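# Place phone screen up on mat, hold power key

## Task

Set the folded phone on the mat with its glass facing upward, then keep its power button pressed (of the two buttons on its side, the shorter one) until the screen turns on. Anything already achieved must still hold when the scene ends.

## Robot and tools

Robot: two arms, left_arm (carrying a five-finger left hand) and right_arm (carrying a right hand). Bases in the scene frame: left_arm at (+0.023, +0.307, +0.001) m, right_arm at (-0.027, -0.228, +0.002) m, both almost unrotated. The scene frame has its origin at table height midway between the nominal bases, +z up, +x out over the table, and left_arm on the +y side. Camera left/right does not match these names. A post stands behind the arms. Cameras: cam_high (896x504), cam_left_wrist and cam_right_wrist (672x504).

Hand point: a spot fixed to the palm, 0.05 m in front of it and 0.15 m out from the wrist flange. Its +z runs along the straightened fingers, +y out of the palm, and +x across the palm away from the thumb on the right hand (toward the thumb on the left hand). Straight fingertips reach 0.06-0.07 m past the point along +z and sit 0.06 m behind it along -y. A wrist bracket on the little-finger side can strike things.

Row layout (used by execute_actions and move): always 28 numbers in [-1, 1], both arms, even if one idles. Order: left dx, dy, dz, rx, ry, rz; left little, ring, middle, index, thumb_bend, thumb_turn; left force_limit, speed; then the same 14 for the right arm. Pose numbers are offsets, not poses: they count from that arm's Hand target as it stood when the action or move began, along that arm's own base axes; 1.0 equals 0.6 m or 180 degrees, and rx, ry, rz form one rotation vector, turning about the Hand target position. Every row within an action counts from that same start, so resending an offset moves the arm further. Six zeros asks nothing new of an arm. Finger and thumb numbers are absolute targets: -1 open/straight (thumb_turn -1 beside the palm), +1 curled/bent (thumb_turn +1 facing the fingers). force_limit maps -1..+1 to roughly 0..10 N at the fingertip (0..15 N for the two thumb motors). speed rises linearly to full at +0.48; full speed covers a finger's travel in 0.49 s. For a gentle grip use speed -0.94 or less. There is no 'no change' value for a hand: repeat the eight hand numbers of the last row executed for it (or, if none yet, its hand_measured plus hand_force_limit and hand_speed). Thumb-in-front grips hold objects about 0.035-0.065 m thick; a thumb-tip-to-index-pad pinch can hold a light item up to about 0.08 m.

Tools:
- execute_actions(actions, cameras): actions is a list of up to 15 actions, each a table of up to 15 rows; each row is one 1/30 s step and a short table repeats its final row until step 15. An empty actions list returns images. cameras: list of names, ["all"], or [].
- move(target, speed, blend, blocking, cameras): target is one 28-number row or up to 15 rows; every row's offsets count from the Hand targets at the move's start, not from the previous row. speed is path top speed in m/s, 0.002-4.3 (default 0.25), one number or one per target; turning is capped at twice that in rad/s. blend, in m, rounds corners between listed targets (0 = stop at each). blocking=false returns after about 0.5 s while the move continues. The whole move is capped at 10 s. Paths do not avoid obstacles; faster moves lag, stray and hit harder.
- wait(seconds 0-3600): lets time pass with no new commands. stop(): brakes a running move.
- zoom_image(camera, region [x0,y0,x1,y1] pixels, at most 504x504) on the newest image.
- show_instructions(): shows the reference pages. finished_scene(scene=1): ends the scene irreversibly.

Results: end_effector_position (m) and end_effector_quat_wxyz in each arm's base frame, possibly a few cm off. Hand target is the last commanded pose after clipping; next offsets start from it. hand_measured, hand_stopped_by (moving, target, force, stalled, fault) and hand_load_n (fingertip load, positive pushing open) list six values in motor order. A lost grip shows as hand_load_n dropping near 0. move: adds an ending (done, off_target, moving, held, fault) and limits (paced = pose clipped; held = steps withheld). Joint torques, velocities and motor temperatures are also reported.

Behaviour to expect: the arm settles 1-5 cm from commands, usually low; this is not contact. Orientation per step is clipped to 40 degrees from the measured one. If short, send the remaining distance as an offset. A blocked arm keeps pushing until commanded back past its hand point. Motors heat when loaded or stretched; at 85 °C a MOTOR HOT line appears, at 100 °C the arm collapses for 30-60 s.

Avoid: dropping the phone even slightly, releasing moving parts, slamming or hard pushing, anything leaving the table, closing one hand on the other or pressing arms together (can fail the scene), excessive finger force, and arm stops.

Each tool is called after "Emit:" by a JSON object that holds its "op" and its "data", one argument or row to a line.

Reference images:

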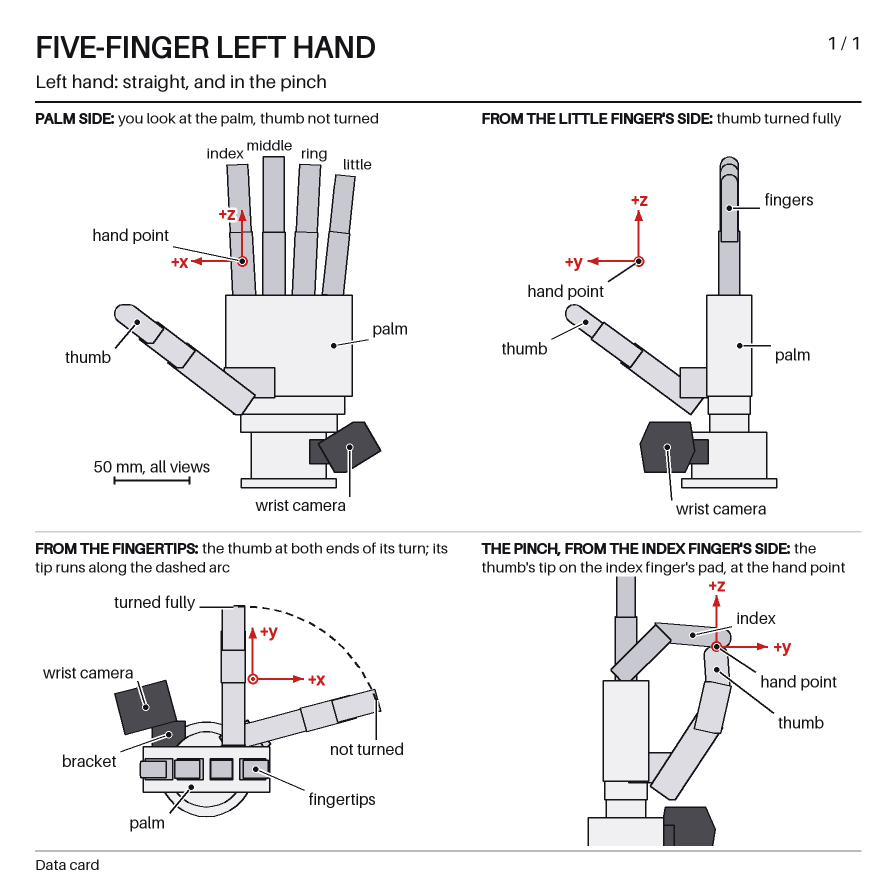

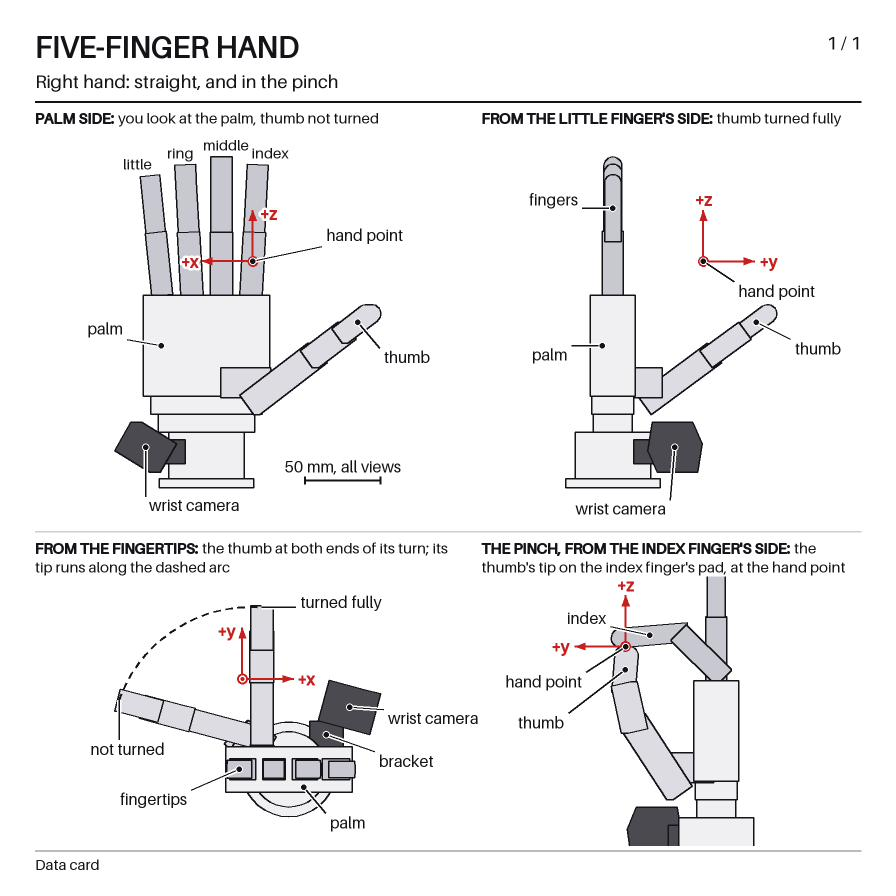

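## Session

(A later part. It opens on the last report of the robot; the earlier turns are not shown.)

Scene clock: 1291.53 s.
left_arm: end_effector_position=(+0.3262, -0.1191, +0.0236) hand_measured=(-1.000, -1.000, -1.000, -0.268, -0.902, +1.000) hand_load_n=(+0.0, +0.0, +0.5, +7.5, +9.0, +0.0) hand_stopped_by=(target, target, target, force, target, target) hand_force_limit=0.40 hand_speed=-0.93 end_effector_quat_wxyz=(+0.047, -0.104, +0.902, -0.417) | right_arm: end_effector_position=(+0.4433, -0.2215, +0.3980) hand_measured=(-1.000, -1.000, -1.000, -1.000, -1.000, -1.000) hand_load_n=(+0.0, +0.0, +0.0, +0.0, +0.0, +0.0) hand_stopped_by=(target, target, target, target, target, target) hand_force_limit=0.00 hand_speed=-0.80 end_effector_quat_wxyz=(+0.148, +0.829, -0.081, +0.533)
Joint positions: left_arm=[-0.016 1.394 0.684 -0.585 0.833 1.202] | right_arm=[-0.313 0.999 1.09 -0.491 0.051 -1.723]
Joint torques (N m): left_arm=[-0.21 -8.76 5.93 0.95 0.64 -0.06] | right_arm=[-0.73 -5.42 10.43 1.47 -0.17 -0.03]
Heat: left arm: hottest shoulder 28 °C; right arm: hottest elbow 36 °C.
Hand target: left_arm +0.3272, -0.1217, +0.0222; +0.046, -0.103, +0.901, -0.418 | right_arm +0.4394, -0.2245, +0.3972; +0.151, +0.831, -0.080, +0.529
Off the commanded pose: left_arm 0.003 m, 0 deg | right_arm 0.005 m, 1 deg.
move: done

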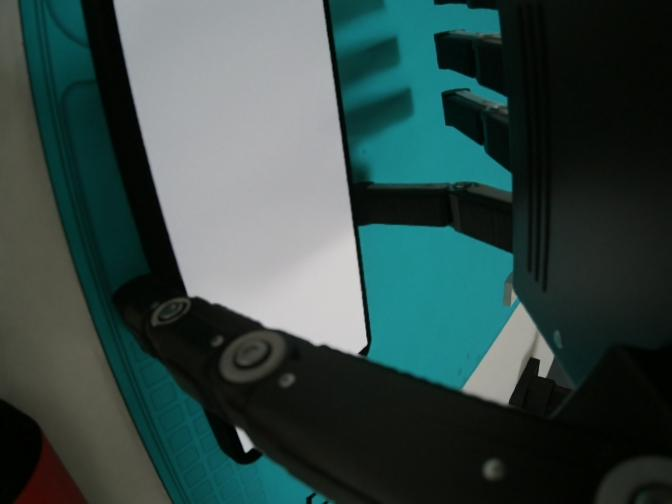

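Emit:
{"op": "wait", "data": {
  "seconds": 3,
  "cameras": ["cam_high", "cam_left_wrist"]
}}

Emit:
{"op": "zoom_image", "data": {
  "camera": "cam_high",
  "region": [470, 150, 550, 230]
}}

Scene clock: 1298.63 s.
left_arm: end_effector_position=(+0.3262, -0.1191, +0.0236) hand_measured=(-1.000, -1.000, -1.000, -0.268, -0.902, +1.000) hand_load_n=(+0.0, +0.0, -0.5, +7.5, +9.0, +0.0) hand_stopped_by=(target, target, target, force, target, target) hand_force_limit=0.40 hand_speed=-0.93 end_effector_quat_wxyz=(+0.047, -0.104, +0.902, -0.417) | right_arm: end_effector_position=(+0.4433, -0.2215, +0.3980) hand_measured=(-1.000, -1.000, -1.000, -1.000, -1.000, -1.000) hand_load_n=(+0.0, +0.0, +0.0, +0.0, +0.0, +0.0) hand_stopped_by=(target, target, target, target, target, target) hand_force_limit=0.00 hand_speed=-0.80 end_effector_quat_wxyz=(+0.148, +0.829, -0.081, +0.533)
Joint positions: left_arm=[-0.016 1.394 0.684 -0.585 0.833 1.202] | right_arm=[-0.313 0.999 1.09 -0.491 0.051 -1.723]
Joint torques (N m): left_arm=[-0.15 -8.76 5.9 0.96 0.65 -0.06] | right_arm=[-0.73 -5.36 10.35 1.63 -0.15 -0.05]
Heat: left arm: hottest shoulder 28 °C; right arm: hottest elbow 36 °C.
Hand target: left_arm +0.3272, -0.1217, +0.0222; +0.046, -0.103, +0.901, -0.418 | right_arm +0.4394, -0.2245, +0.3972; +0.151, +0.831, -0.080, +0.529
Off the commanded pose: left_arm 0.003 m, 0 deg | right_arm 0.005 m, 1 deg.
wait: 3.00 s; at rest from the start

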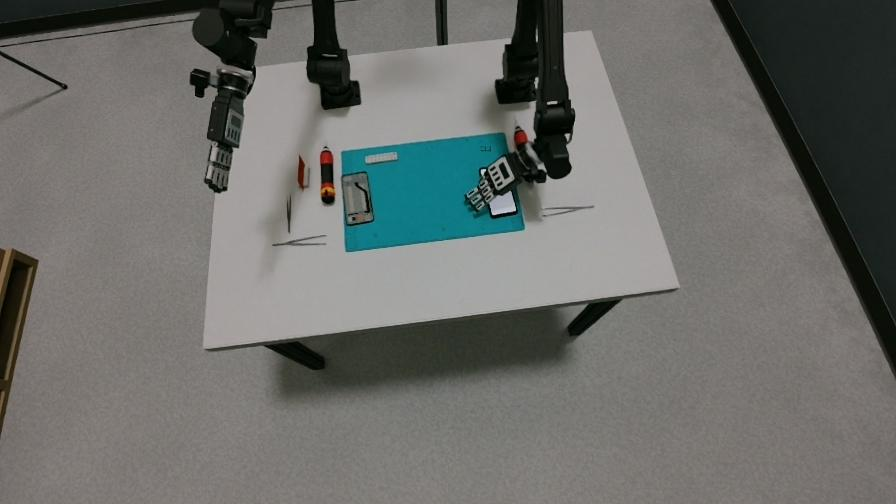

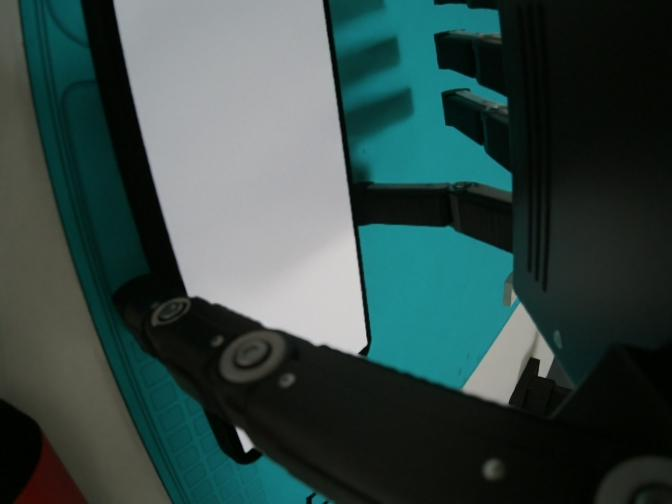

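Scaled by 6.300 from the camera's image (finer frame: 1280x720).

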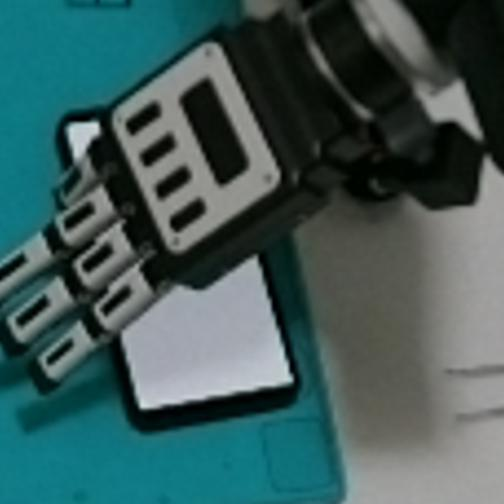

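Emit:
{"op": "move", "data": {
  "target": [
    [0.0, 0.0, 0.0, 0, 0, 0, -1, -1, -1, -0.45, -0.9, 1, -0.3, -0.8, 0, 0, 0, 0, 0, 0, -1, -1, -1, -1, -1, -1, 0, -0.8],
    [0.0, 0.005, 0.0, 0, 0, 0, -1, -1, -1, -0.45, -0.9, 1, -0.3, -0.8, 0, 0, 0, 0, 0, 0, -1, -1, -1, -1, -1, -1, 0, -0.8],
    [0.0, 0.005, -0.007, 0, 0, 0, -1, -1, -1, -0.45, -0.9, 1, -0.3, -0.8, 0, 0, 0, 0, 0, 0, -1, -1, -1, -1, -1, -1, 0, -0.8]
  ],
  "speed": 0.03,
  "cameras": ["cam_left_wrist"]
}}

Scene clock: 1325.53 s.
left_arm: end_effector_position=(+0.3254, -0.1188, +0.0211) hand_measured=(-1.000, -1.000, -1.000, -0.450, -0.900, +1.000) hand_load_n=(+0.0, +0.0, +0.0, +0.0, +2.0, +0.0) hand_stopped_by=(target, target, target, target, target, target) hand_force_limit=-0.30 hand_speed=-0.80 end_effector_quat_wxyz=(+0.044, -0.106, +0.902, -0.416) | right_arm: end_effector_position=(+0.4433, -0.2215, +0.3980) hand_measured=(-1.000, -1.000, -1.000, -1.000, -1.000, -1.000) hand_load_n=(+0.0, +0.0, +0.0, +0.0, +0.0, +0.0) hand_stopped_by=(target, target, target, target, target, target) hand_force_limit=0.00 hand_speed=-0.80 end_effector_quat_wxyz=(+0.148, +0.829, -0.081, +0.533)
Joint positions: left_arm=[-0.016 1.401 0.684 -0.584 0.832 1.202] | right_arm=[-0.313 0.999 1.09 -0.491 0.051 -1.723]
Joint torques (N m): left_arm=[0.5 -8.41 5.68 1.05 0.76 0.06] | right_arm=[-0.62 -5.42 10.47 1.58 -0.15 -0.04]
Heat: left arm: hottest shoulder 28 °C; right arm: hottest elbow 36 °C.
Hand target: left_arm +0.3272, -0.1187, +0.0180; +0.046, -0.103, +0.901, -0.418 | right_arm +0.4394, -0.2245, +0.3972; +0.151, +0.831, -0.080, +0.529
Off the commanded pose: left_arm 0.004 m, 0 deg | right_arm 0.005 m, 1 deg.
move: done

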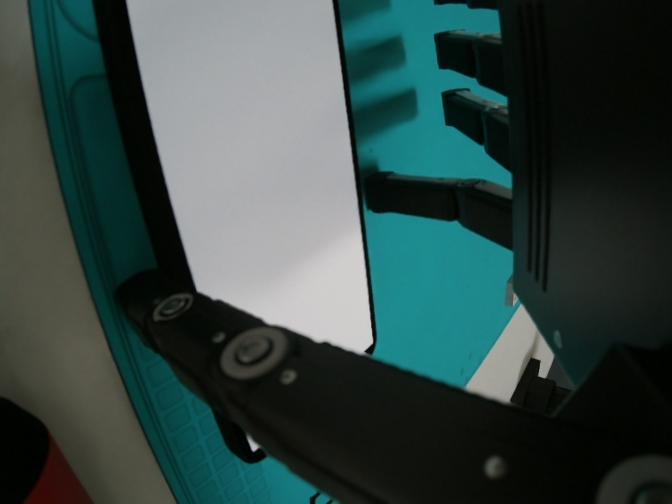

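Emit:
{"op": "move", "data": {
  "target": [0.0, 0.0, 0.0, 0, 0, 0, -1, -1, -1, -0.08, -0.9, 1, 0.3, -0.92, 0, 0, 0, 0, 0, 0, -1, -1, -1, -1, -1, -1, 0, -0.8],
  "speed": 0.02,
  "cameras": []
}}

Emit:
{"op": "wait", "data": {
  "seconds": 2.5,
  "cameras": ["cam_high", "cam_left_wrist"]
}}

Scene clock: 1330.83 s.
left_arm: end_effector_position=(+0.3262, -0.1204, +0.0221) hand_measured=(-1.000, -1.000, -1.000, -0.280, -0.902, +1.000) hand_load_n=(+0.0, +0.0, +0.0, +6.5, +6.5, +0.5) hand_stopped_by=(target, target, target, force, target, target) hand_force_limit=0.30 hand_speed=-0.92 end_effector_quat_wxyz=(+0.045, -0.104, +0.900, -0.421) | right_arm: end_effector_position=(+0.4433, -0.2215, +0.3980) hand_measured=(-1.000, -1.000, -1.000, -1.000, -1.000, -1.000) hand_load_n=(+0.0, +0.0, +0.0, +0.0, +0.0, +0.0) hand_stopped_by=(target, target, target, target, target, target) hand_force_limit=0.00 hand_speed=-0.80 end_effector_quat_wxyz=(+0.148, +0.829, -0.081, +0.533)
Joint positions: left_arm=[-0.016 1.402 0.684 -0.58 0.841 1.202] | right_arm=[-0.313 0.999 1.09 -0.491 0.051 -1.723]
Joint torques (N m): left_arm=[0.5 -8.53 5.68 0.9 0.4 0.07] | right_arm=[-0.56 -5.71 10.54 1.48 -0.15 -0.04]
Heat: left arm: hottest shoulder 28 °C; right arm: hottest elbow 36 °C.
Hand target: left_arm +0.3272, -0.1188, +0.0180; +0.046, -0.103, +0.901, -0.418 | right_arm +0.4394, -0.2245, +0.3972; +0.151, +0.831, -0.080, +0.529
Off the commanded pose: left_arm 0.005 m, 0 deg | right_arm 0.005 m, 1 deg.
move: done

Scene clock: 1333.33 s.
left_arm: end_effector_position=(+0.3262, -0.1204, +0.0221) hand_measured=(-1.000, -1.000, -1.000, -0.280, -0.902, +1.000) hand_load_n=(+0.0, +0.0, -0.5, +6.5, +6.5, +0.5) hand_stopped_by=(target, target, target, force, target, target) hand_force_limit=0.30 hand_speed=-0.92 end_effector_quat_wxyz=(+0.045, -0.104, +0.900, -0.421) | right_arm: end_effector_position=(+0.4433, -0.2215, +0.3980) hand_measured=(-1.000, -1.000, -1.000, -1.000, -1.000, -1.000) hand_load_n=(+0.0, +0.0, +0.0, +0.0, +0.0, +0.0) hand_stopped_by=(target, target, target, target, target, target) hand_force_limit=0.00 hand_speed=-0.80 end_effector_quat_wxyz=(+0.148, +0.829, -0.081, +0.533)
Joint positions: left_arm=[-0.016 1.402 0.684 -0.58 0.841 1.202] | right_arm=[-0.313 0.999 1.09 -0.491 0.051 -1.723]
Joint torques (N m): left_arm=[0.5 -8.53 5.68 0.9 0.41 0.07] | right_arm=[-0.32 -5.36 10.47 1.54 -0.14 -0.04]
Heat: left arm: hottest shoulder 28 °C; right arm: hottest elbow 36 °C.
Hand target: left_arm +0.3272, -0.1188, +0.0180; +0.046, -0.103, +0.901, -0.418 | right_arm +0.4394, -0.2245, +0.3972; +0.151, +0.831, -0.080, +0.529
Off the commanded pose: left_arm 0.005 m, 0 deg | right_arm 0.005 m, 1 deg.
wait: 2.50 s; at rest by 0.17 s

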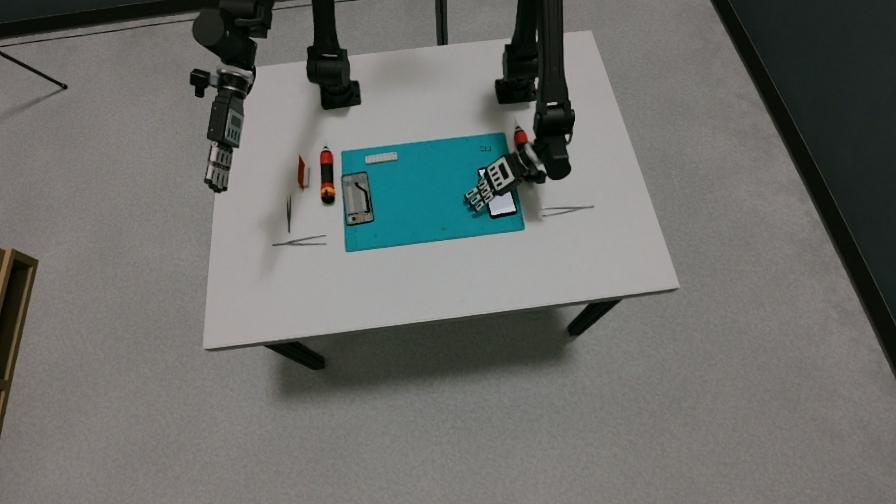

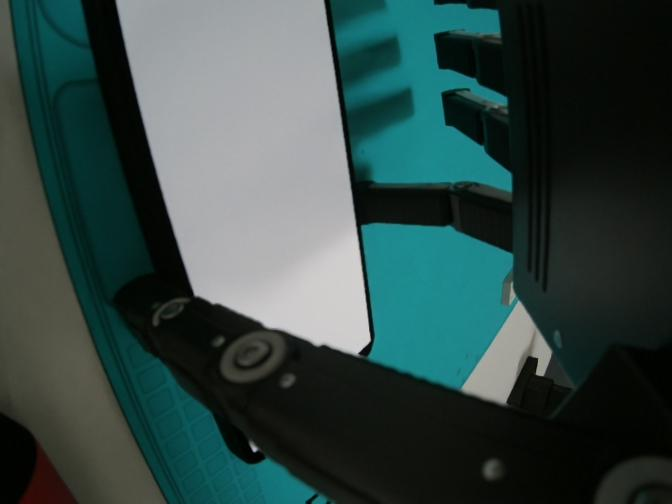

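Emit:
{"op": "move", "data": {
  "target": [
    [0.0, 0.0, 0.0, 0, 0, 0, -1, -1, -1, -0.42, -0.9, 1, -0.3, -0.8, 0, 0, 0, 0, 0, 0, -1, -1, -1, -1, -1, -1, 0, -0.8],
    [0.007, 0.002, 0.012, 0, 0, 0, -1, -1, -1, -0.42, -0.9, 1, -0.3, -0.8, 0, 0, 0, 0, 0, 0, -1, -1, -1, -1, -1, -1, 0, -0.8],
    [0.007, 0.0, 0.002, 0, 0, 0, -1, -1, -1, -0.06, -0.9, 1, 0.3, -0.92, 0, 0, 0, 0, 0, 0, -1, -1, -1, -1, -1, -1, 0, -0.8]
  ],
  "speed": 0.03,
  "cameras": []
}}

Emit:
{"op": "wait", "data": {
  "seconds": 2.5,
  "cameras": ["cam_left_wrist"]
}}

Scene clock: 1350.13 s.
left_arm: end_effector_position=(+0.3256, -0.1206, +0.0215) hand_measured=(-1.000, -1.000, -1.000, -0.280, -0.902, +1.000) hand_load_n=(+0.0, +0.0, +0.0, +7.0, +5.5, +0.0) hand_stopped_by=(target, target, target, force, target, target) hand_force_limit=0.30 hand_speed=-0.92 end_effector_quat_wxyz=(+0.043, -0.103, +0.899, -0.423) | right_arm: end_effector_position=(+0.4433, -0.2215, +0.3980) hand_measured=(-1.000, -1.000, -1.000, -1.000, -1.000, -1.000) hand_load_n=(+0.0, +0.0, +0.0, +0.0, +0.0, +0.0) hand_stopped_by=(target, target, target, target, target, target) hand_force_limit=0.00 hand_speed=-0.80 end_effector_quat_wxyz=(+0.148, +0.829, -0.081, +0.533)
Joint positions: left_arm=[-0.015 1.405 0.683 -0.581 0.846 1.207] | right_arm=[-0.313 0.999 1.09 -0.491 0.051 -1.723]
Joint torques (N m): left_arm=[0.44 -8.18 6.63 0.75 0.2 0.02] | right_arm=[-0.56 -5.54 10.41 1.61 -0.17 -0.03]
Heat: left arm: hottest shoulder 28 °C; right arm: hottest elbow 36 °C.
Hand target: left_arm +0.3314, -0.1188, +0.0193; +0.046, -0.103, +0.901, -0.418 | right_arm +0.4394, -0.2245, +0.3972; +0.151, +0.831, -0.080, +0.529
Off the commanded pose: left_arm 0.006 m, 1 deg | right_arm 0.005 m, 1 deg.
move: done

Scene clock: 1352.63 s.
left_arm: end_effector_position=(+0.3256, -0.1206, +0.0215) hand_measured=(-1.000, -1.000, -1.000, -0.280, -0.902, +1.000) hand_load_n=(+0.0, +0.0, +0.0, +7.0, +5.5, +0.0) hand_stopped_by=(target, target, target, force, target, target) hand_force_limit=0.30 hand_speed=-0.92 end_effector_quat_wxyz=(+0.043, -0.103, +0.899, -0.423) | right_arm: end_effector_position=(+0.4433, -0.2215, +0.3980) hand_measured=(-1.000, -1.000, -1.000, -1.000, -1.000, -1.000) hand_load_n=(+0.0, +0.0, +0.0, +0.0, +0.0, +0.0) hand_stopped_by=(target, target, target, target, target, target) hand_force_limit=0.00 hand_speed=-0.80 end_effector_quat_wxyz=(+0.148, +0.829, -0.081, +0.533)
Joint positions: left_arm=[-0.015 1.405 0.683 -0.581 0.846 1.207] | right_arm=[-0.313 0.999 1.09 -0.491 0.051 -1.723]
Joint torques (N m): left_arm=[0.44 -8.12 6.61 0.73 0.2 0.02] | right_arm=[-0.67 -5.66 10.44 1.5 -0.14 -0.04]
Heat: left arm: hottest shoulder 28 °C; right arm: hottest elbow 36 °C.
Hand target: left_arm +0.3314, -0.1188, +0.0193; +0.046, -0.103, +0.901, -0.418 | right_arm +0.4394, -0.2245, +0.3972; +0.151, +0.831, -0.080, +0.529
Off the commanded pose: left_arm 0.006 m, 1 deg | right_arm 0.005 m, 1 deg.
wait: 2.50 s; at rest by 0.17 s

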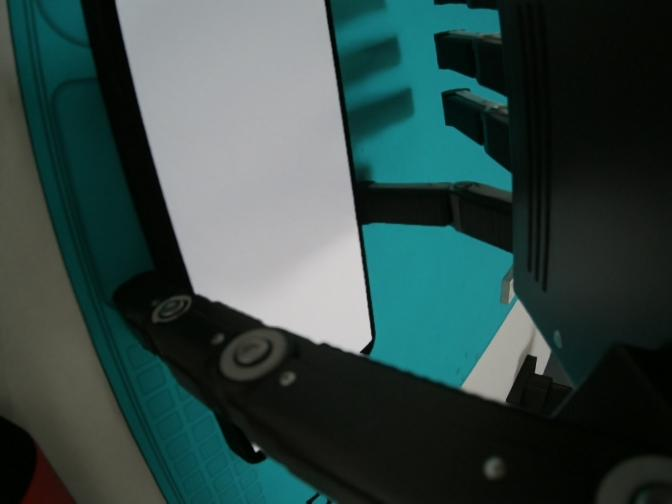

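Emit:
{"op": "move", "data": {
  "target": [
    [0.0, 0.0, 0.0, 0, 0, 0, -1, -1, -1, -0.42, -0.9, 1, -0.3, -0.8, 0, 0, 0, 0, 0, 0, -1, -1, -1, -1, -1, -1, 0, -0.8],
    [-0.012, 0.007, 0.02, 0, 0, 0, -1, -1, -1, -0.42, -0.9, 1, -0.3, -0.8, 0, 0, 0, 0, 0, 0, -1, -1, -1, -1, -1, -1, 0, -0.8],
    [-0.012, 0.0, 0.004, 0, 0, 0, -1, -1, -1, -0.42, -0.9, 1, -0.3, -0.8, 0, 0, 0, 0, 0, 0, -1, -1, -1, -1, -1, -1, 0, -0.8]
  ],
  "speed": 0.03,
  "cameras": ["cam_left_wrist"]
}}

Scene clock: 1401.67 s.
left_arm: end_effector_position=(+0.3222, -0.1169, +0.0229) hand_measured=(-1.000, -1.000, -1.000, -0.420, -0.900, +1.000) hand_load_n=(+0.0, +0.0, +0.0, +0.0, +0.0, +0.0) hand_stopped_by=(target, target, target, target, target, target) hand_force_limit=-0.30 hand_speed=-0.80 end_effector_quat_wxyz=(+0.045, -0.104, +0.901, -0.418) | right_arm: end_effector_position=(+0.4433, -0.2215, +0.3980) hand_measured=(-1.000, -1.000, -1.000, -1.000, -1.000, -1.000) hand_load_n=(+0.0, +0.0, +0.0, +0.0, +0.0, +0.0) hand_stopped_by=(target, target, target, target, target, target) hand_force_limit=0.00 hand_speed=-0.80 end_effector_quat_wxyz=(+0.148, +0.829, -0.081, +0.533)
Joint positions: left_arm=[-0.008 1.389 0.677 -0.596 0.838 1.216] | right_arm=[-0.313 0.999 1.09 -0.491 0.051 -1.723]
Joint torques (N m): left_arm=[-0.09 -8.59 5.89 1.16 0.55 -0.08] | right_arm=[-0.62 -5.77 10.35 1.46 -0.17 -0.05]
Heat: left arm: hottest elbow 29 °C; right arm: hottest elbow 36 °C.
Hand target: left_arm +0.3242, -0.1188, +0.0216; +0.046, -0.103, +0.901, -0.418 | right_arm +0.4394, -0.2245, +0.3972; +0.151, +0.831, -0.080, +0.529
Off the commanded pose: left_arm 0.003 m, 0 deg | right_arm 0.005 m, 1 deg.
move: done

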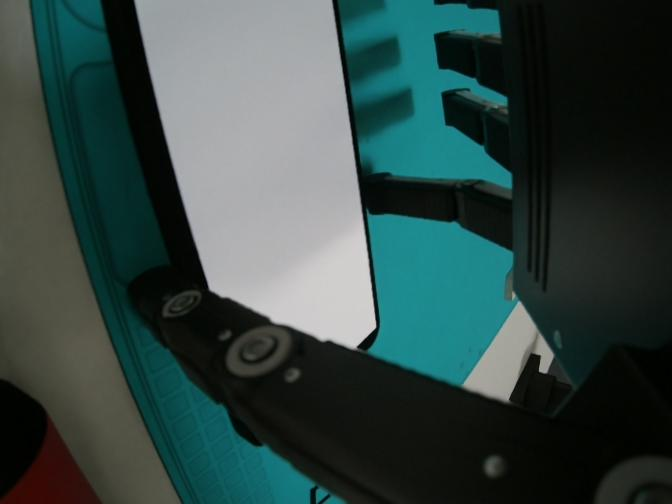

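Emit:
{"op": "zoom_image", "data": {
  "camera": "cam_left_wrist",
  "region": [80, 180, 240, 320]
}}

Scaled by 3.150 from the camera's image (finer frame: 960x720).

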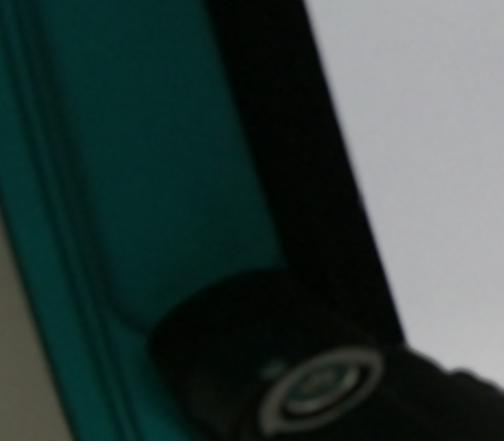

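Emit:
{"op": "move", "data": {
  "target": [
    [-0.0057, 0.005, 0.01, 0, 0, 0, -1, -1, -1, -0.42, -0.9, 1, -0.3, -0.8, 0, 0, 0, 0, 0, 0, -1, -1, -1, -1, -1, -1, 0, -0.8],
    [-0.0057, 0.0, -0.002, 0, 0, 0, -1, -1, -1, -0.42, -0.9, 1, -0.3, -0.8, 0, 0, 0, 0, 0, 0, -1, -1, -1, -1, -1, -1, 0, -0.8],
    [-0.0057, 0.0, -0.002, 0, 0, 0, -1, -1, -1, -0.08, -0.9, 1, 0.0, -0.92, 0, 0, 0, 0, 0, 0, -1, -1, -1, -1, -1, -1, 0, -0.8]
  ],
  "speed": 0.03,
  "cameras": ["cam_left_wrist"]
}}

Emit:
{"op": "wait", "data": {
  "seconds": 2.5,
  "cameras": ["cam_high", "cam_left_wrist"]
}}

Scene clock: 1422.93 s.
left_arm: end_effector_position=(+0.3193, -0.1201, +0.0219) hand_measured=(-1.000, -1.000, -1.000, -0.288, -0.900, +1.000) hand_load_n=(+0.0, +0.0, +0.0, +6.0, +4.0, +0.0) hand_stopped_by=(target, target, target, force, target, target) hand_force_limit=0.00 hand_speed=-0.92 end_effector_quat_wxyz=(+0.042, -0.103, +0.900, -0.422) | right_arm: end_effector_position=(+0.4433, -0.2215, +0.3980) hand_measured=(-1.000, -1.000, -1.000, -1.000, -1.000, -1.000) hand_load_n=(+0.0, +0.0, +0.0, +0.0, +0.0, +0.0) hand_stopped_by=(target, target, target, target, target, target) hand_force_limit=0.00 hand_speed=-0.80 end_effector_quat_wxyz=(+0.148, +0.829, -0.081, +0.533)
Joint positions: left_arm=[-0.014 1.389 0.67 -0.587 0.845 1.21] | right_arm=[-0.313 0.999 1.09 -0.491 0.051 -1.723]
Joint torques (N m): left_arm=[0.32 -9 5.7 0.9 0.24 -0.01] | right_arm=[-0.56 -5.66 10.41 1.55 -0.17 -0.04]
Heat: left arm: hottest elbow 29 °C; right arm: hottest elbow 36 °C.
Hand target: left_arm +0.3208, -0.1187, +0.0204; +0.046, -0.103, +0.901, -0.418 | right_arm +0.4394, -0.2245, +0.3972; +0.151, +0.831, -0.080, +0.529
Off the commanded pose: left_arm 0.003 m, 1 deg | right_arm 0.005 m, 1 deg.
move: done

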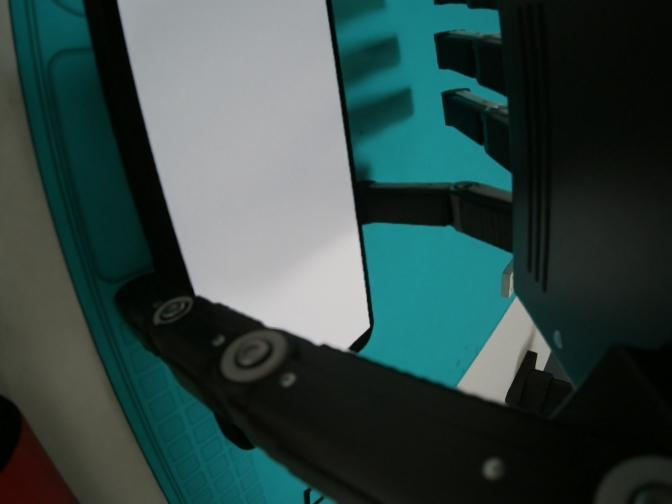

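Scene clock: 1425.43 s.
left_arm: end_effector_position=(+0.3193, -0.1201, +0.0219) hand_measured=(-1.000, -1.000, -1.000, -0.288, -0.900, +1.000) hand_load_n=(+0.0, +0.0, -0.5, +6.0, +4.0, +0.0) hand_stopped_by=(target, target, target, force, target, target) hand_force_limit=0.00 hand_speed=-0.92 end_effector_quat_wxyz=(+0.042, -0.103, +0.900, -0.422) | right_arm: end_effector_position=(+0.4433, -0.2215, +0.3980) hand_measured=(-1.000, -1.000, -1.000, -1.000, -1.000, -1.000) hand_load_n=(+0.0, +0.0, +0.0, +0.0, +0.0, +0.0) hand_stopped_by=(target, target, target, target, target, target) hand_force_limit=0.00 hand_speed=-0.80 end_effector_quat_wxyz=(+0.148, +0.829, -0.081, +0.533)
Joint positions: left_arm=[-0.014 1.389 0.67 -0.587 0.845 1.21] | right_arm=[-0.313 0.999 1.09 -0.491 0.051 -1.723]
Joint torques (N m): left_arm=[0.44 -8.94 5.7 0.85 0.24 -0.02] | right_arm=[-0.62 -5.42 10.45 1.5 -0.14 -0.04]
Heat: left arm: hottest shoulder 28 °C; right arm: hottest elbow 36 °C.
Hand target: left_arm +0.3208, -0.1187, +0.0204; +0.046, -0.103, +0.901, -0.418 | right_arm +0.4394, -0.2245, +0.3972; +0.151, +0.831, -0.080, +0.529
Off the commanded pose: left_arm 0.003 m, 1 deg | right_arm 0.005 m, 1 deg.
wait: 2.50 s; at rest by 0.17 s

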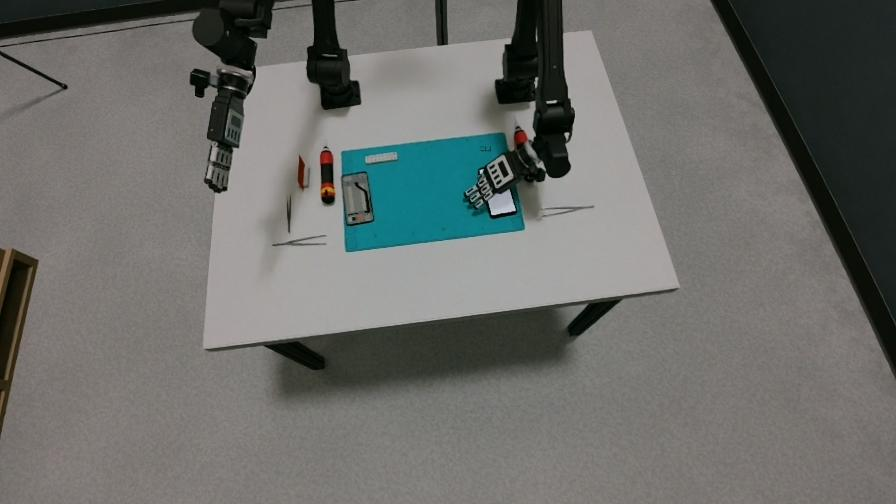

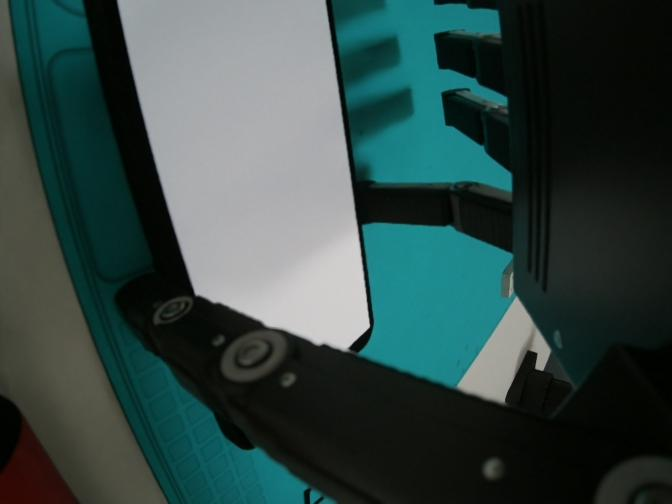

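Emit:
{"op": "move", "data": {
  "target": [0, 0.0, 0.0, 0, 0, 0, -1, -1, -1, -0.05, -0.9, 1, 0.5, -0.93, 0, 0, 0, 0, 0, 0, -1, -1, -1, -1, -1, -1, 0, -0.8],
  "speed": 0.03,
  "cameras": []
}}

Emit:
{"op": "wait", "data": {
  "seconds": 4,
  "cameras": ["cam_high", "cam_left_wrist"]
}}

Scene clock: 1429.43 s.
left_arm: end_effector_position=(+0.3192, -0.1202, +0.0220) hand_measured=(-1.000, -1.000, -1.000, -0.276, -0.902, +1.000) hand_load_n=(+0.0, +0.0, +0.0, +8.0, +6.0, +0.0) hand_stopped_by=(target, target, target, force, target, target) hand_force_limit=0.50 hand_speed=-0.93 end_effector_quat_wxyz=(+0.042, -0.103, +0.900, -0.422) | right_arm: end_effector_position=(+0.4433, -0.2215, +0.3980) hand_measured=(-1.000, -1.000, -1.000, -1.000, -1.000, -1.000) hand_load_n=(+0.0, +0.0, +0.5, +0.0, +0.0, +0.0) hand_stopped_by=(target, target, target, target, target, target) hand_force_limit=0.00 hand_speed=-0.80 end_effector_quat_wxyz=(+0.148, +0.829, -0.081, +0.533)
Joint positions: left_arm=[-0.014 1.389 0.67 -0.587 0.846 1.209] | right_arm=[-0.313 0.999 1.09 -0.491 0.051 -1.723]
Joint torques (N m): left_arm=[0.32 -9.05 5.71 0.9 0.22 -0.01] | right_arm=[-0.56 -5.89 10.47 1.5 -0.16 -0.06]
Heat: left arm: hottest shoulder 28 °C; right arm: hottest elbow 36 °C.
Hand target: left_arm +0.3208, -0.1187, +0.0204; +0.046, -0.103, +0.901, -0.418 | right_arm +0.4394, -0.2245, +0.3972; +0.151, +0.831, -0.080, +0.529
Off the commanded pose: left_arm 0.003 m, 1 deg | right_arm 0.005 m, 1 deg.
move: done

Scene clock: 1433.43 s.
left_arm: end_effector_position=(+0.3192, -0.1202, +0.0220) hand_measured=(-1.000, -1.000, -1.000, -0.276, -0.902, +1.000) hand_load_n=(+0.0, +0.0, +0.0, +8.0, +6.5, +0.0) hand_stopped_by=(target, target, target, force, target, target) hand_force_limit=0.50 hand_speed=-0.93 end_effector_quat_wxyz=(+0.042, -0.103, +0.900, -0.422) | right_arm: end_effector_position=(+0.4433, -0.2215, +0.3980) hand_measured=(-1.000, -1.000, -1.000, -1.000, -1.000, -1.000) hand_load_n=(+0.0, +0.0, +0.0, +0.0, +0.0, +0.0) hand_stopped_by=(target, target, target, target, target, target) hand_force_limit=0.00 hand_speed=-0.80 end_effector_quat_wxyz=(+0.148, +0.829, -0.081, +0.533)
Joint positions: left_arm=[-0.014 1.389 0.67 -0.587 0.846 1.209] | right_arm=[-0.313 0.999 1.09 -0.491 0.051 -1.723]
Joint torques (N m): left_arm=[0.38 -9 5.71 0.85 0.22 -0.02] | right_arm=[-0.85 -5.48 10.52 1.52 -0.14 -0.06]
Heat: left arm: hottest shoulder 28 °C; right arm: hottest elbow 36 °C.
Hand target: left_arm +0.3208, -0.1187, +0.0204; +0.046, -0.103, +0.901, -0.418 | right_arm +0.4394, -0.2245, +0.3972; +0.151, +0.831, -0.080, +0.529
Off the commanded pose: left_arm 0.003 m, 1 deg | right_arm 0.005 m, 1 deg.
wait: 4.00 s; at rest by 0.17 s

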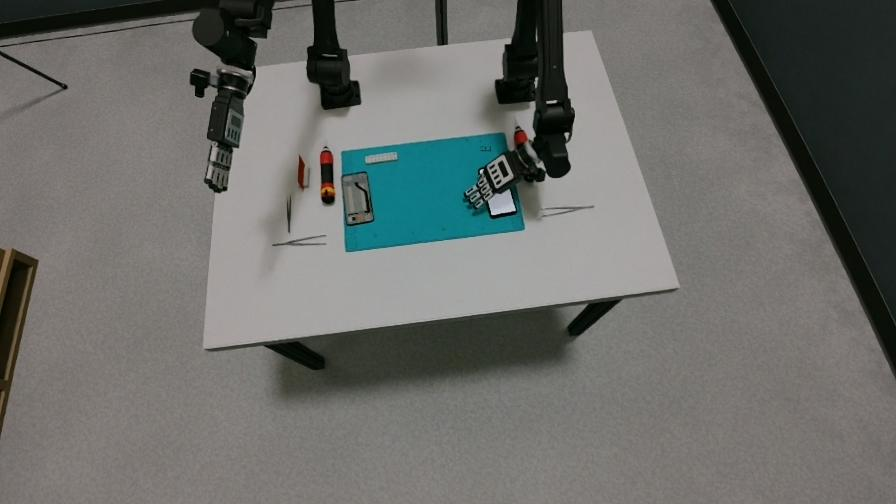

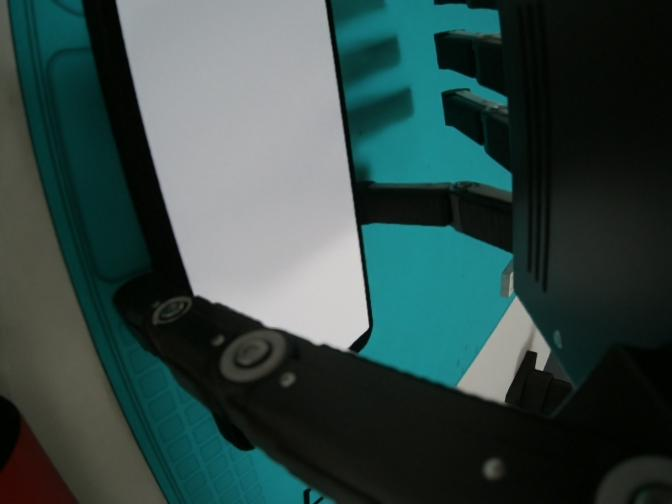

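Emit:
{"op": "move", "data": {
  "target": [
    [0, 0.0, 0.0, 0, 0, 0, -1, -1, -1, -0.42, -0.9, 1, -0.3, -0.85, 0, 0, 0, 0, 0, 0, -1, -1, -1, -1, -1, -1, 0, -0.8],
    [-0.005, 0.005, 0.01, 0, 0, 0, -1, -1, -1, -0.42, -0.9, 1, -0.3, -0.8, 0, 0, 0, 0, 0, 0, -1, -1, -1, -1, -1, -1, 0, -0.8],
    [-0.005, 0.0, -0.001, 0, 0, 0, -1, -1, -1, -0.42, -0.9, 1, -0.3, -0.8, 0, 0, 0, 0, 0, 0, -1, -1, -1, -1, -1, -1, 0, -0.8],
    [-0.005, 0.0, -0.001, 0, 0, 0, -1, -1, -1, -0.05, -0.9, 1, 0.4, -0.93, 0, 0, 0, 0, 0, 0, -1, -1, -1, -1, -1, -1, 0, -0.8]
  ],
  "speed": 0.03,
  "cameras": []
}}

Emit:
{"op": "wait", "data": {
  "seconds": 3,
  "cameras": ["cam_left_wrist"]
}}

Scene clock: 1446.33 s.
left_arm: end_effector_position=(+0.3166, -0.1204, +0.0218) hand_measured=(-1.000, -1.000, -1.000, -0.278, -0.902, +1.000) hand_load_n=(+0.0, +0.0, +0.0, +7.5, +6.5, +0.0) hand_stopped_by=(target, target, target, force, target, target) hand_force_limit=0.40 hand_speed=-0.93 end_effector_quat_wxyz=(+0.042, -0.104, +0.899, -0.422) | right_arm: end_effector_position=(+0.4433, -0.2215, +0.3980) hand_measured=(-1.000, -1.000, -1.000, -1.000, -1.000, -1.000) hand_load_n=(+0.0, +0.0, +0.0, +0.0, +0.0, +0.0) hand_stopped_by=(target, target, target, target, target, target) hand_force_limit=0.00 hand_speed=-0.80 end_effector_quat_wxyz=(+0.148, +0.829, -0.081, +0.533)
Joint positions: left_arm=[-0.014 1.383 0.663 -0.586 0.846 1.207] | right_arm=[-0.313 0.999 1.09 -0.491 0.051 -1.723]
Joint torques (N m): left_arm=[0.26 -8.94 5.57 0.91 0.2 0] | right_arm=[-0.38 -5.6 10.48 1.52 -0.16 -0.03]
Heat: left arm: hottest shoulder 28 °C; right arm: hottest elbow 36 °C.
Hand target: left_arm +0.3178, -0.1188, +0.0198; +0.046, -0.103, +0.901, -0.418 | right_arm +0.4394, -0.2245, +0.3972; +0.151, +0.831, -0.080, +0.529
Off the commanded pose: left_arm 0.003 m, 1 deg | right_arm 0.005 m, 1 deg.
move: done

Scene clock: 1449.33 s.
left_arm: end_effector_position=(+0.3166, -0.1204, +0.0218) hand_measured=(-1.000, -1.000, -1.000, -0.278, -0.902, +1.000) hand_load_n=(+0.0, +0.0, -0.5, +7.5, +6.5, +0.0) hand_stopped_by=(target, target, target, force, target, target) hand_force_limit=0.40 hand_speed=-0.93 end_effector_quat_wxyz=(+0.042, -0.104, +0.899, -0.422) | right_arm: end_effector_position=(+0.4433, -0.2215, +0.3980) hand_measured=(-1.000, -1.000, -1.000, -1.000, -1.000, -1.000) hand_load_n=(+0.0, +0.0, +0.0, +0.0, +0.0, +0.0) hand_stopped_by=(target, target, target, target, target, target) hand_force_limit=0.00 hand_speed=-0.80 end_effector_quat_wxyz=(+0.148, +0.829, -0.081, +0.533)
Joint positions: left_arm=[-0.014 1.383 0.663 -0.586 0.846 1.207] | right_arm=[-0.313 0.999 1.09 -0.491 0.051 -1.723]
Joint torques (N m): left_arm=[0.21 -9 5.57 0.9 0.19 0] | right_arm=[-0.5 -5.66 10.45 1.61 -0.15 -0.04]
Heat: left arm: hottest shoulder 28 °C; right arm: hottest elbow 36 °C.
Hand target: left_arm +0.3178, -0.1188, +0.0198; +0.046, -0.103, +0.901, -0.418 | right_arm +0.4394, -0.2245, +0.3972; +0.151, +0.831, -0.080, +0.529
Off the commanded pose: left_arm 0.003 m, 1 deg | right_arm 0.005 m, 1 deg.
wait: 3.00 s; at rest by 0.17 s

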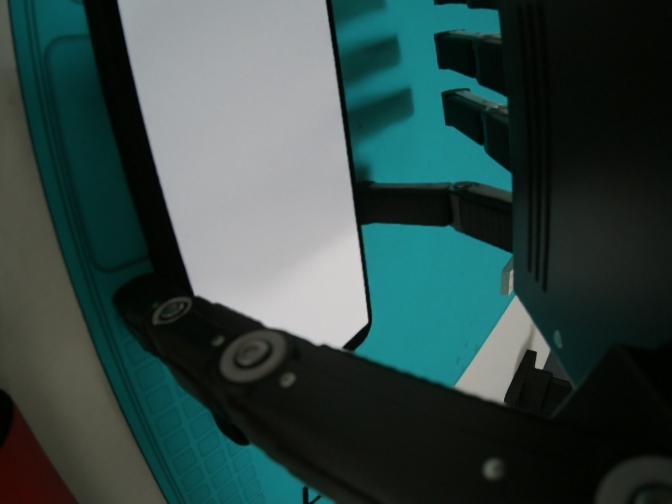

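Emit:
{"op": "move", "data": {
  "target": [
    [0, 0.0, 0.0, 0, 0, 0, -1, -1, -1, -0.5, -0.9, 1, -0.3, -0.85, 0, 0, 0, 0, 0, 0, -1, -1, -1, -1, -1, -1, 0, -0.8],
    [0.0, 0.01, 0.005, 0, 0, 0, -1, -1, -1, -0.6, -0.9, 1, -0.3, -0.8, 0, 0, 0, 0, 0, 0, -1, -1, -1, -1, -1, -1, 0, -0.8],
    [0.0, 0.02, 0.1, 0, 0, 0, -1, -1, -1, -0.6, -0.9, 1, -0.3, -0.8, 0, 0, 0, 0, 0, 0, -1, -1, -1, -1, -1, -1, 0, -0.8],
    [0.0, 0.12, 0.25, 0, 0, 0, -1, -1, -1, -0.6, -0.9, 1, -0.3, -0.8, 0, 0, 0, 0, 0, 0, -1, -1, -1, -1, -1, -1, 0, -0.8]
  ],
  "speed": [0.02, 0.03, 0.07, 0.12],
  "blend": [0, 0, 0.01, 0],
  "cameras": ["cam_high", "cam_left_wrist"]
}}

Emit:
{"op": "zoom_image", "data": {
  "camera": "cam_high",
  "region": [460, 120, 560, 240]
}}

Scene clock: 1466.50 s.
left_arm: end_effector_position=(+0.3037, -0.0513, +0.1542) hand_measured=(-1.000, -1.000, -1.000, -0.600, -0.900, +1.000) hand_load_n=(+0.0, +0.0, +0.0, +0.0, +0.0, +0.0) hand_stopped_by=(target, target, target, target, target, target) hand_force_limit=-0.30 hand_speed=-0.80 end_effector_quat_wxyz=(+0.026, -0.112, +0.901, -0.418) | right_arm: end_effector_position=(+0.4433, -0.2215, +0.3980) hand_measured=(-1.000, -1.000, -1.000, -1.000, -1.000, -1.000) hand_load_n=(+0.0, +0.0, +0.0, +0.0, +0.0, +0.0) hand_stopped_by=(target, target, target, target, target, target) hand_force_limit=0.00 hand_speed=-0.80 end_effector_quat_wxyz=(+0.148, +0.829, -0.081, +0.533)
Joint positions: left_arm=[0.198 1.231 0.933 -1.289 0.865 1.53] | right_arm=[-0.313 0.999 1.09 -0.491 0.051 -1.723]
Joint torques (N m): left_arm=[0.91 -8.53 10.11 -0.16 0.75 0.07] | right_arm=[-0.97 -5.77 10.4 1.5 -0.16 -0.03]
Heat: left arm: hottest shoulder 28 °C; right arm: hottest elbow 36 °C.
Hand target: left_arm +0.3177, -0.0467, +0.1698; +0.046, -0.103, +0.901, -0.418 | right_arm +0.4394, -0.2245, +0.3972; +0.151, +0.831, -0.080, +0.529
Off the commanded pose: left_arm 0.022 m, 3 deg | right_arm 0.005 m, 1 deg.
move: off_target (left_arm)

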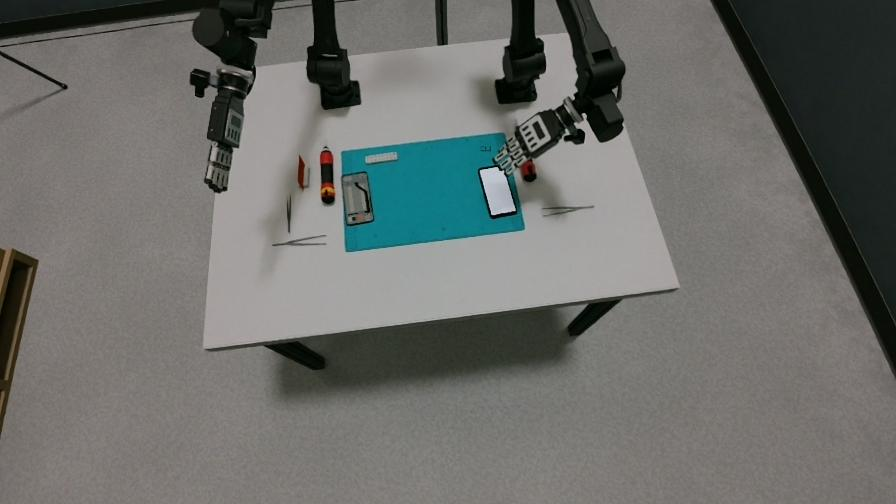

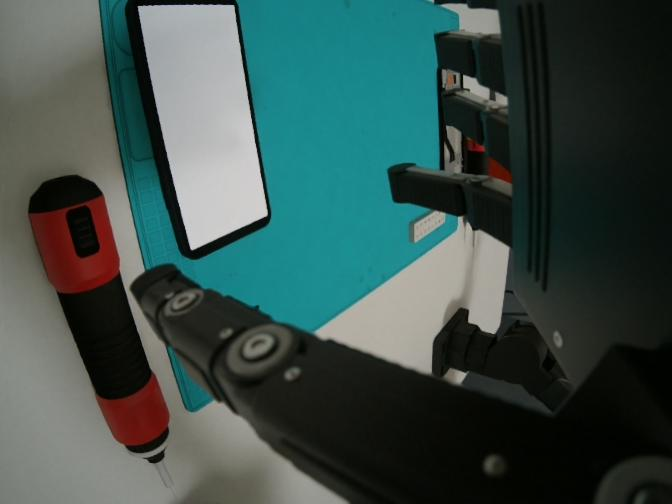

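Scaled by 4.200 from the camera's image (finer frame: 1280x720).

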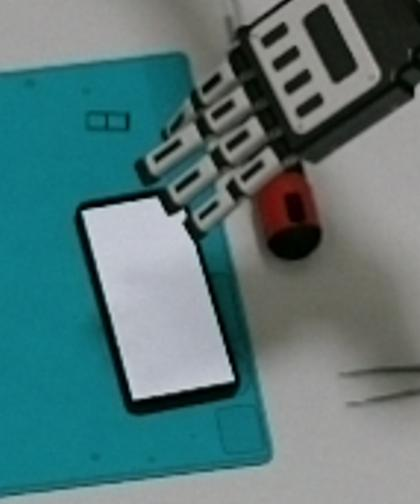

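Emit:
{"op": "zoom_image", "data": {
  "camera": "cam_left_wrist",
  "region": [100, 90, 230, 280]
}}

Scaled by 2.653 from the camera's image (finer frame: 960x720).

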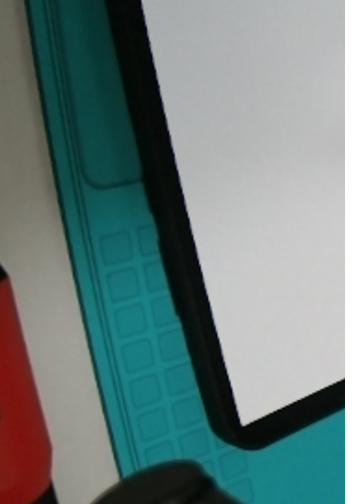

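Emit:
{"op": "finished_scene", "data": {

}}

The scene is finished: the task was done.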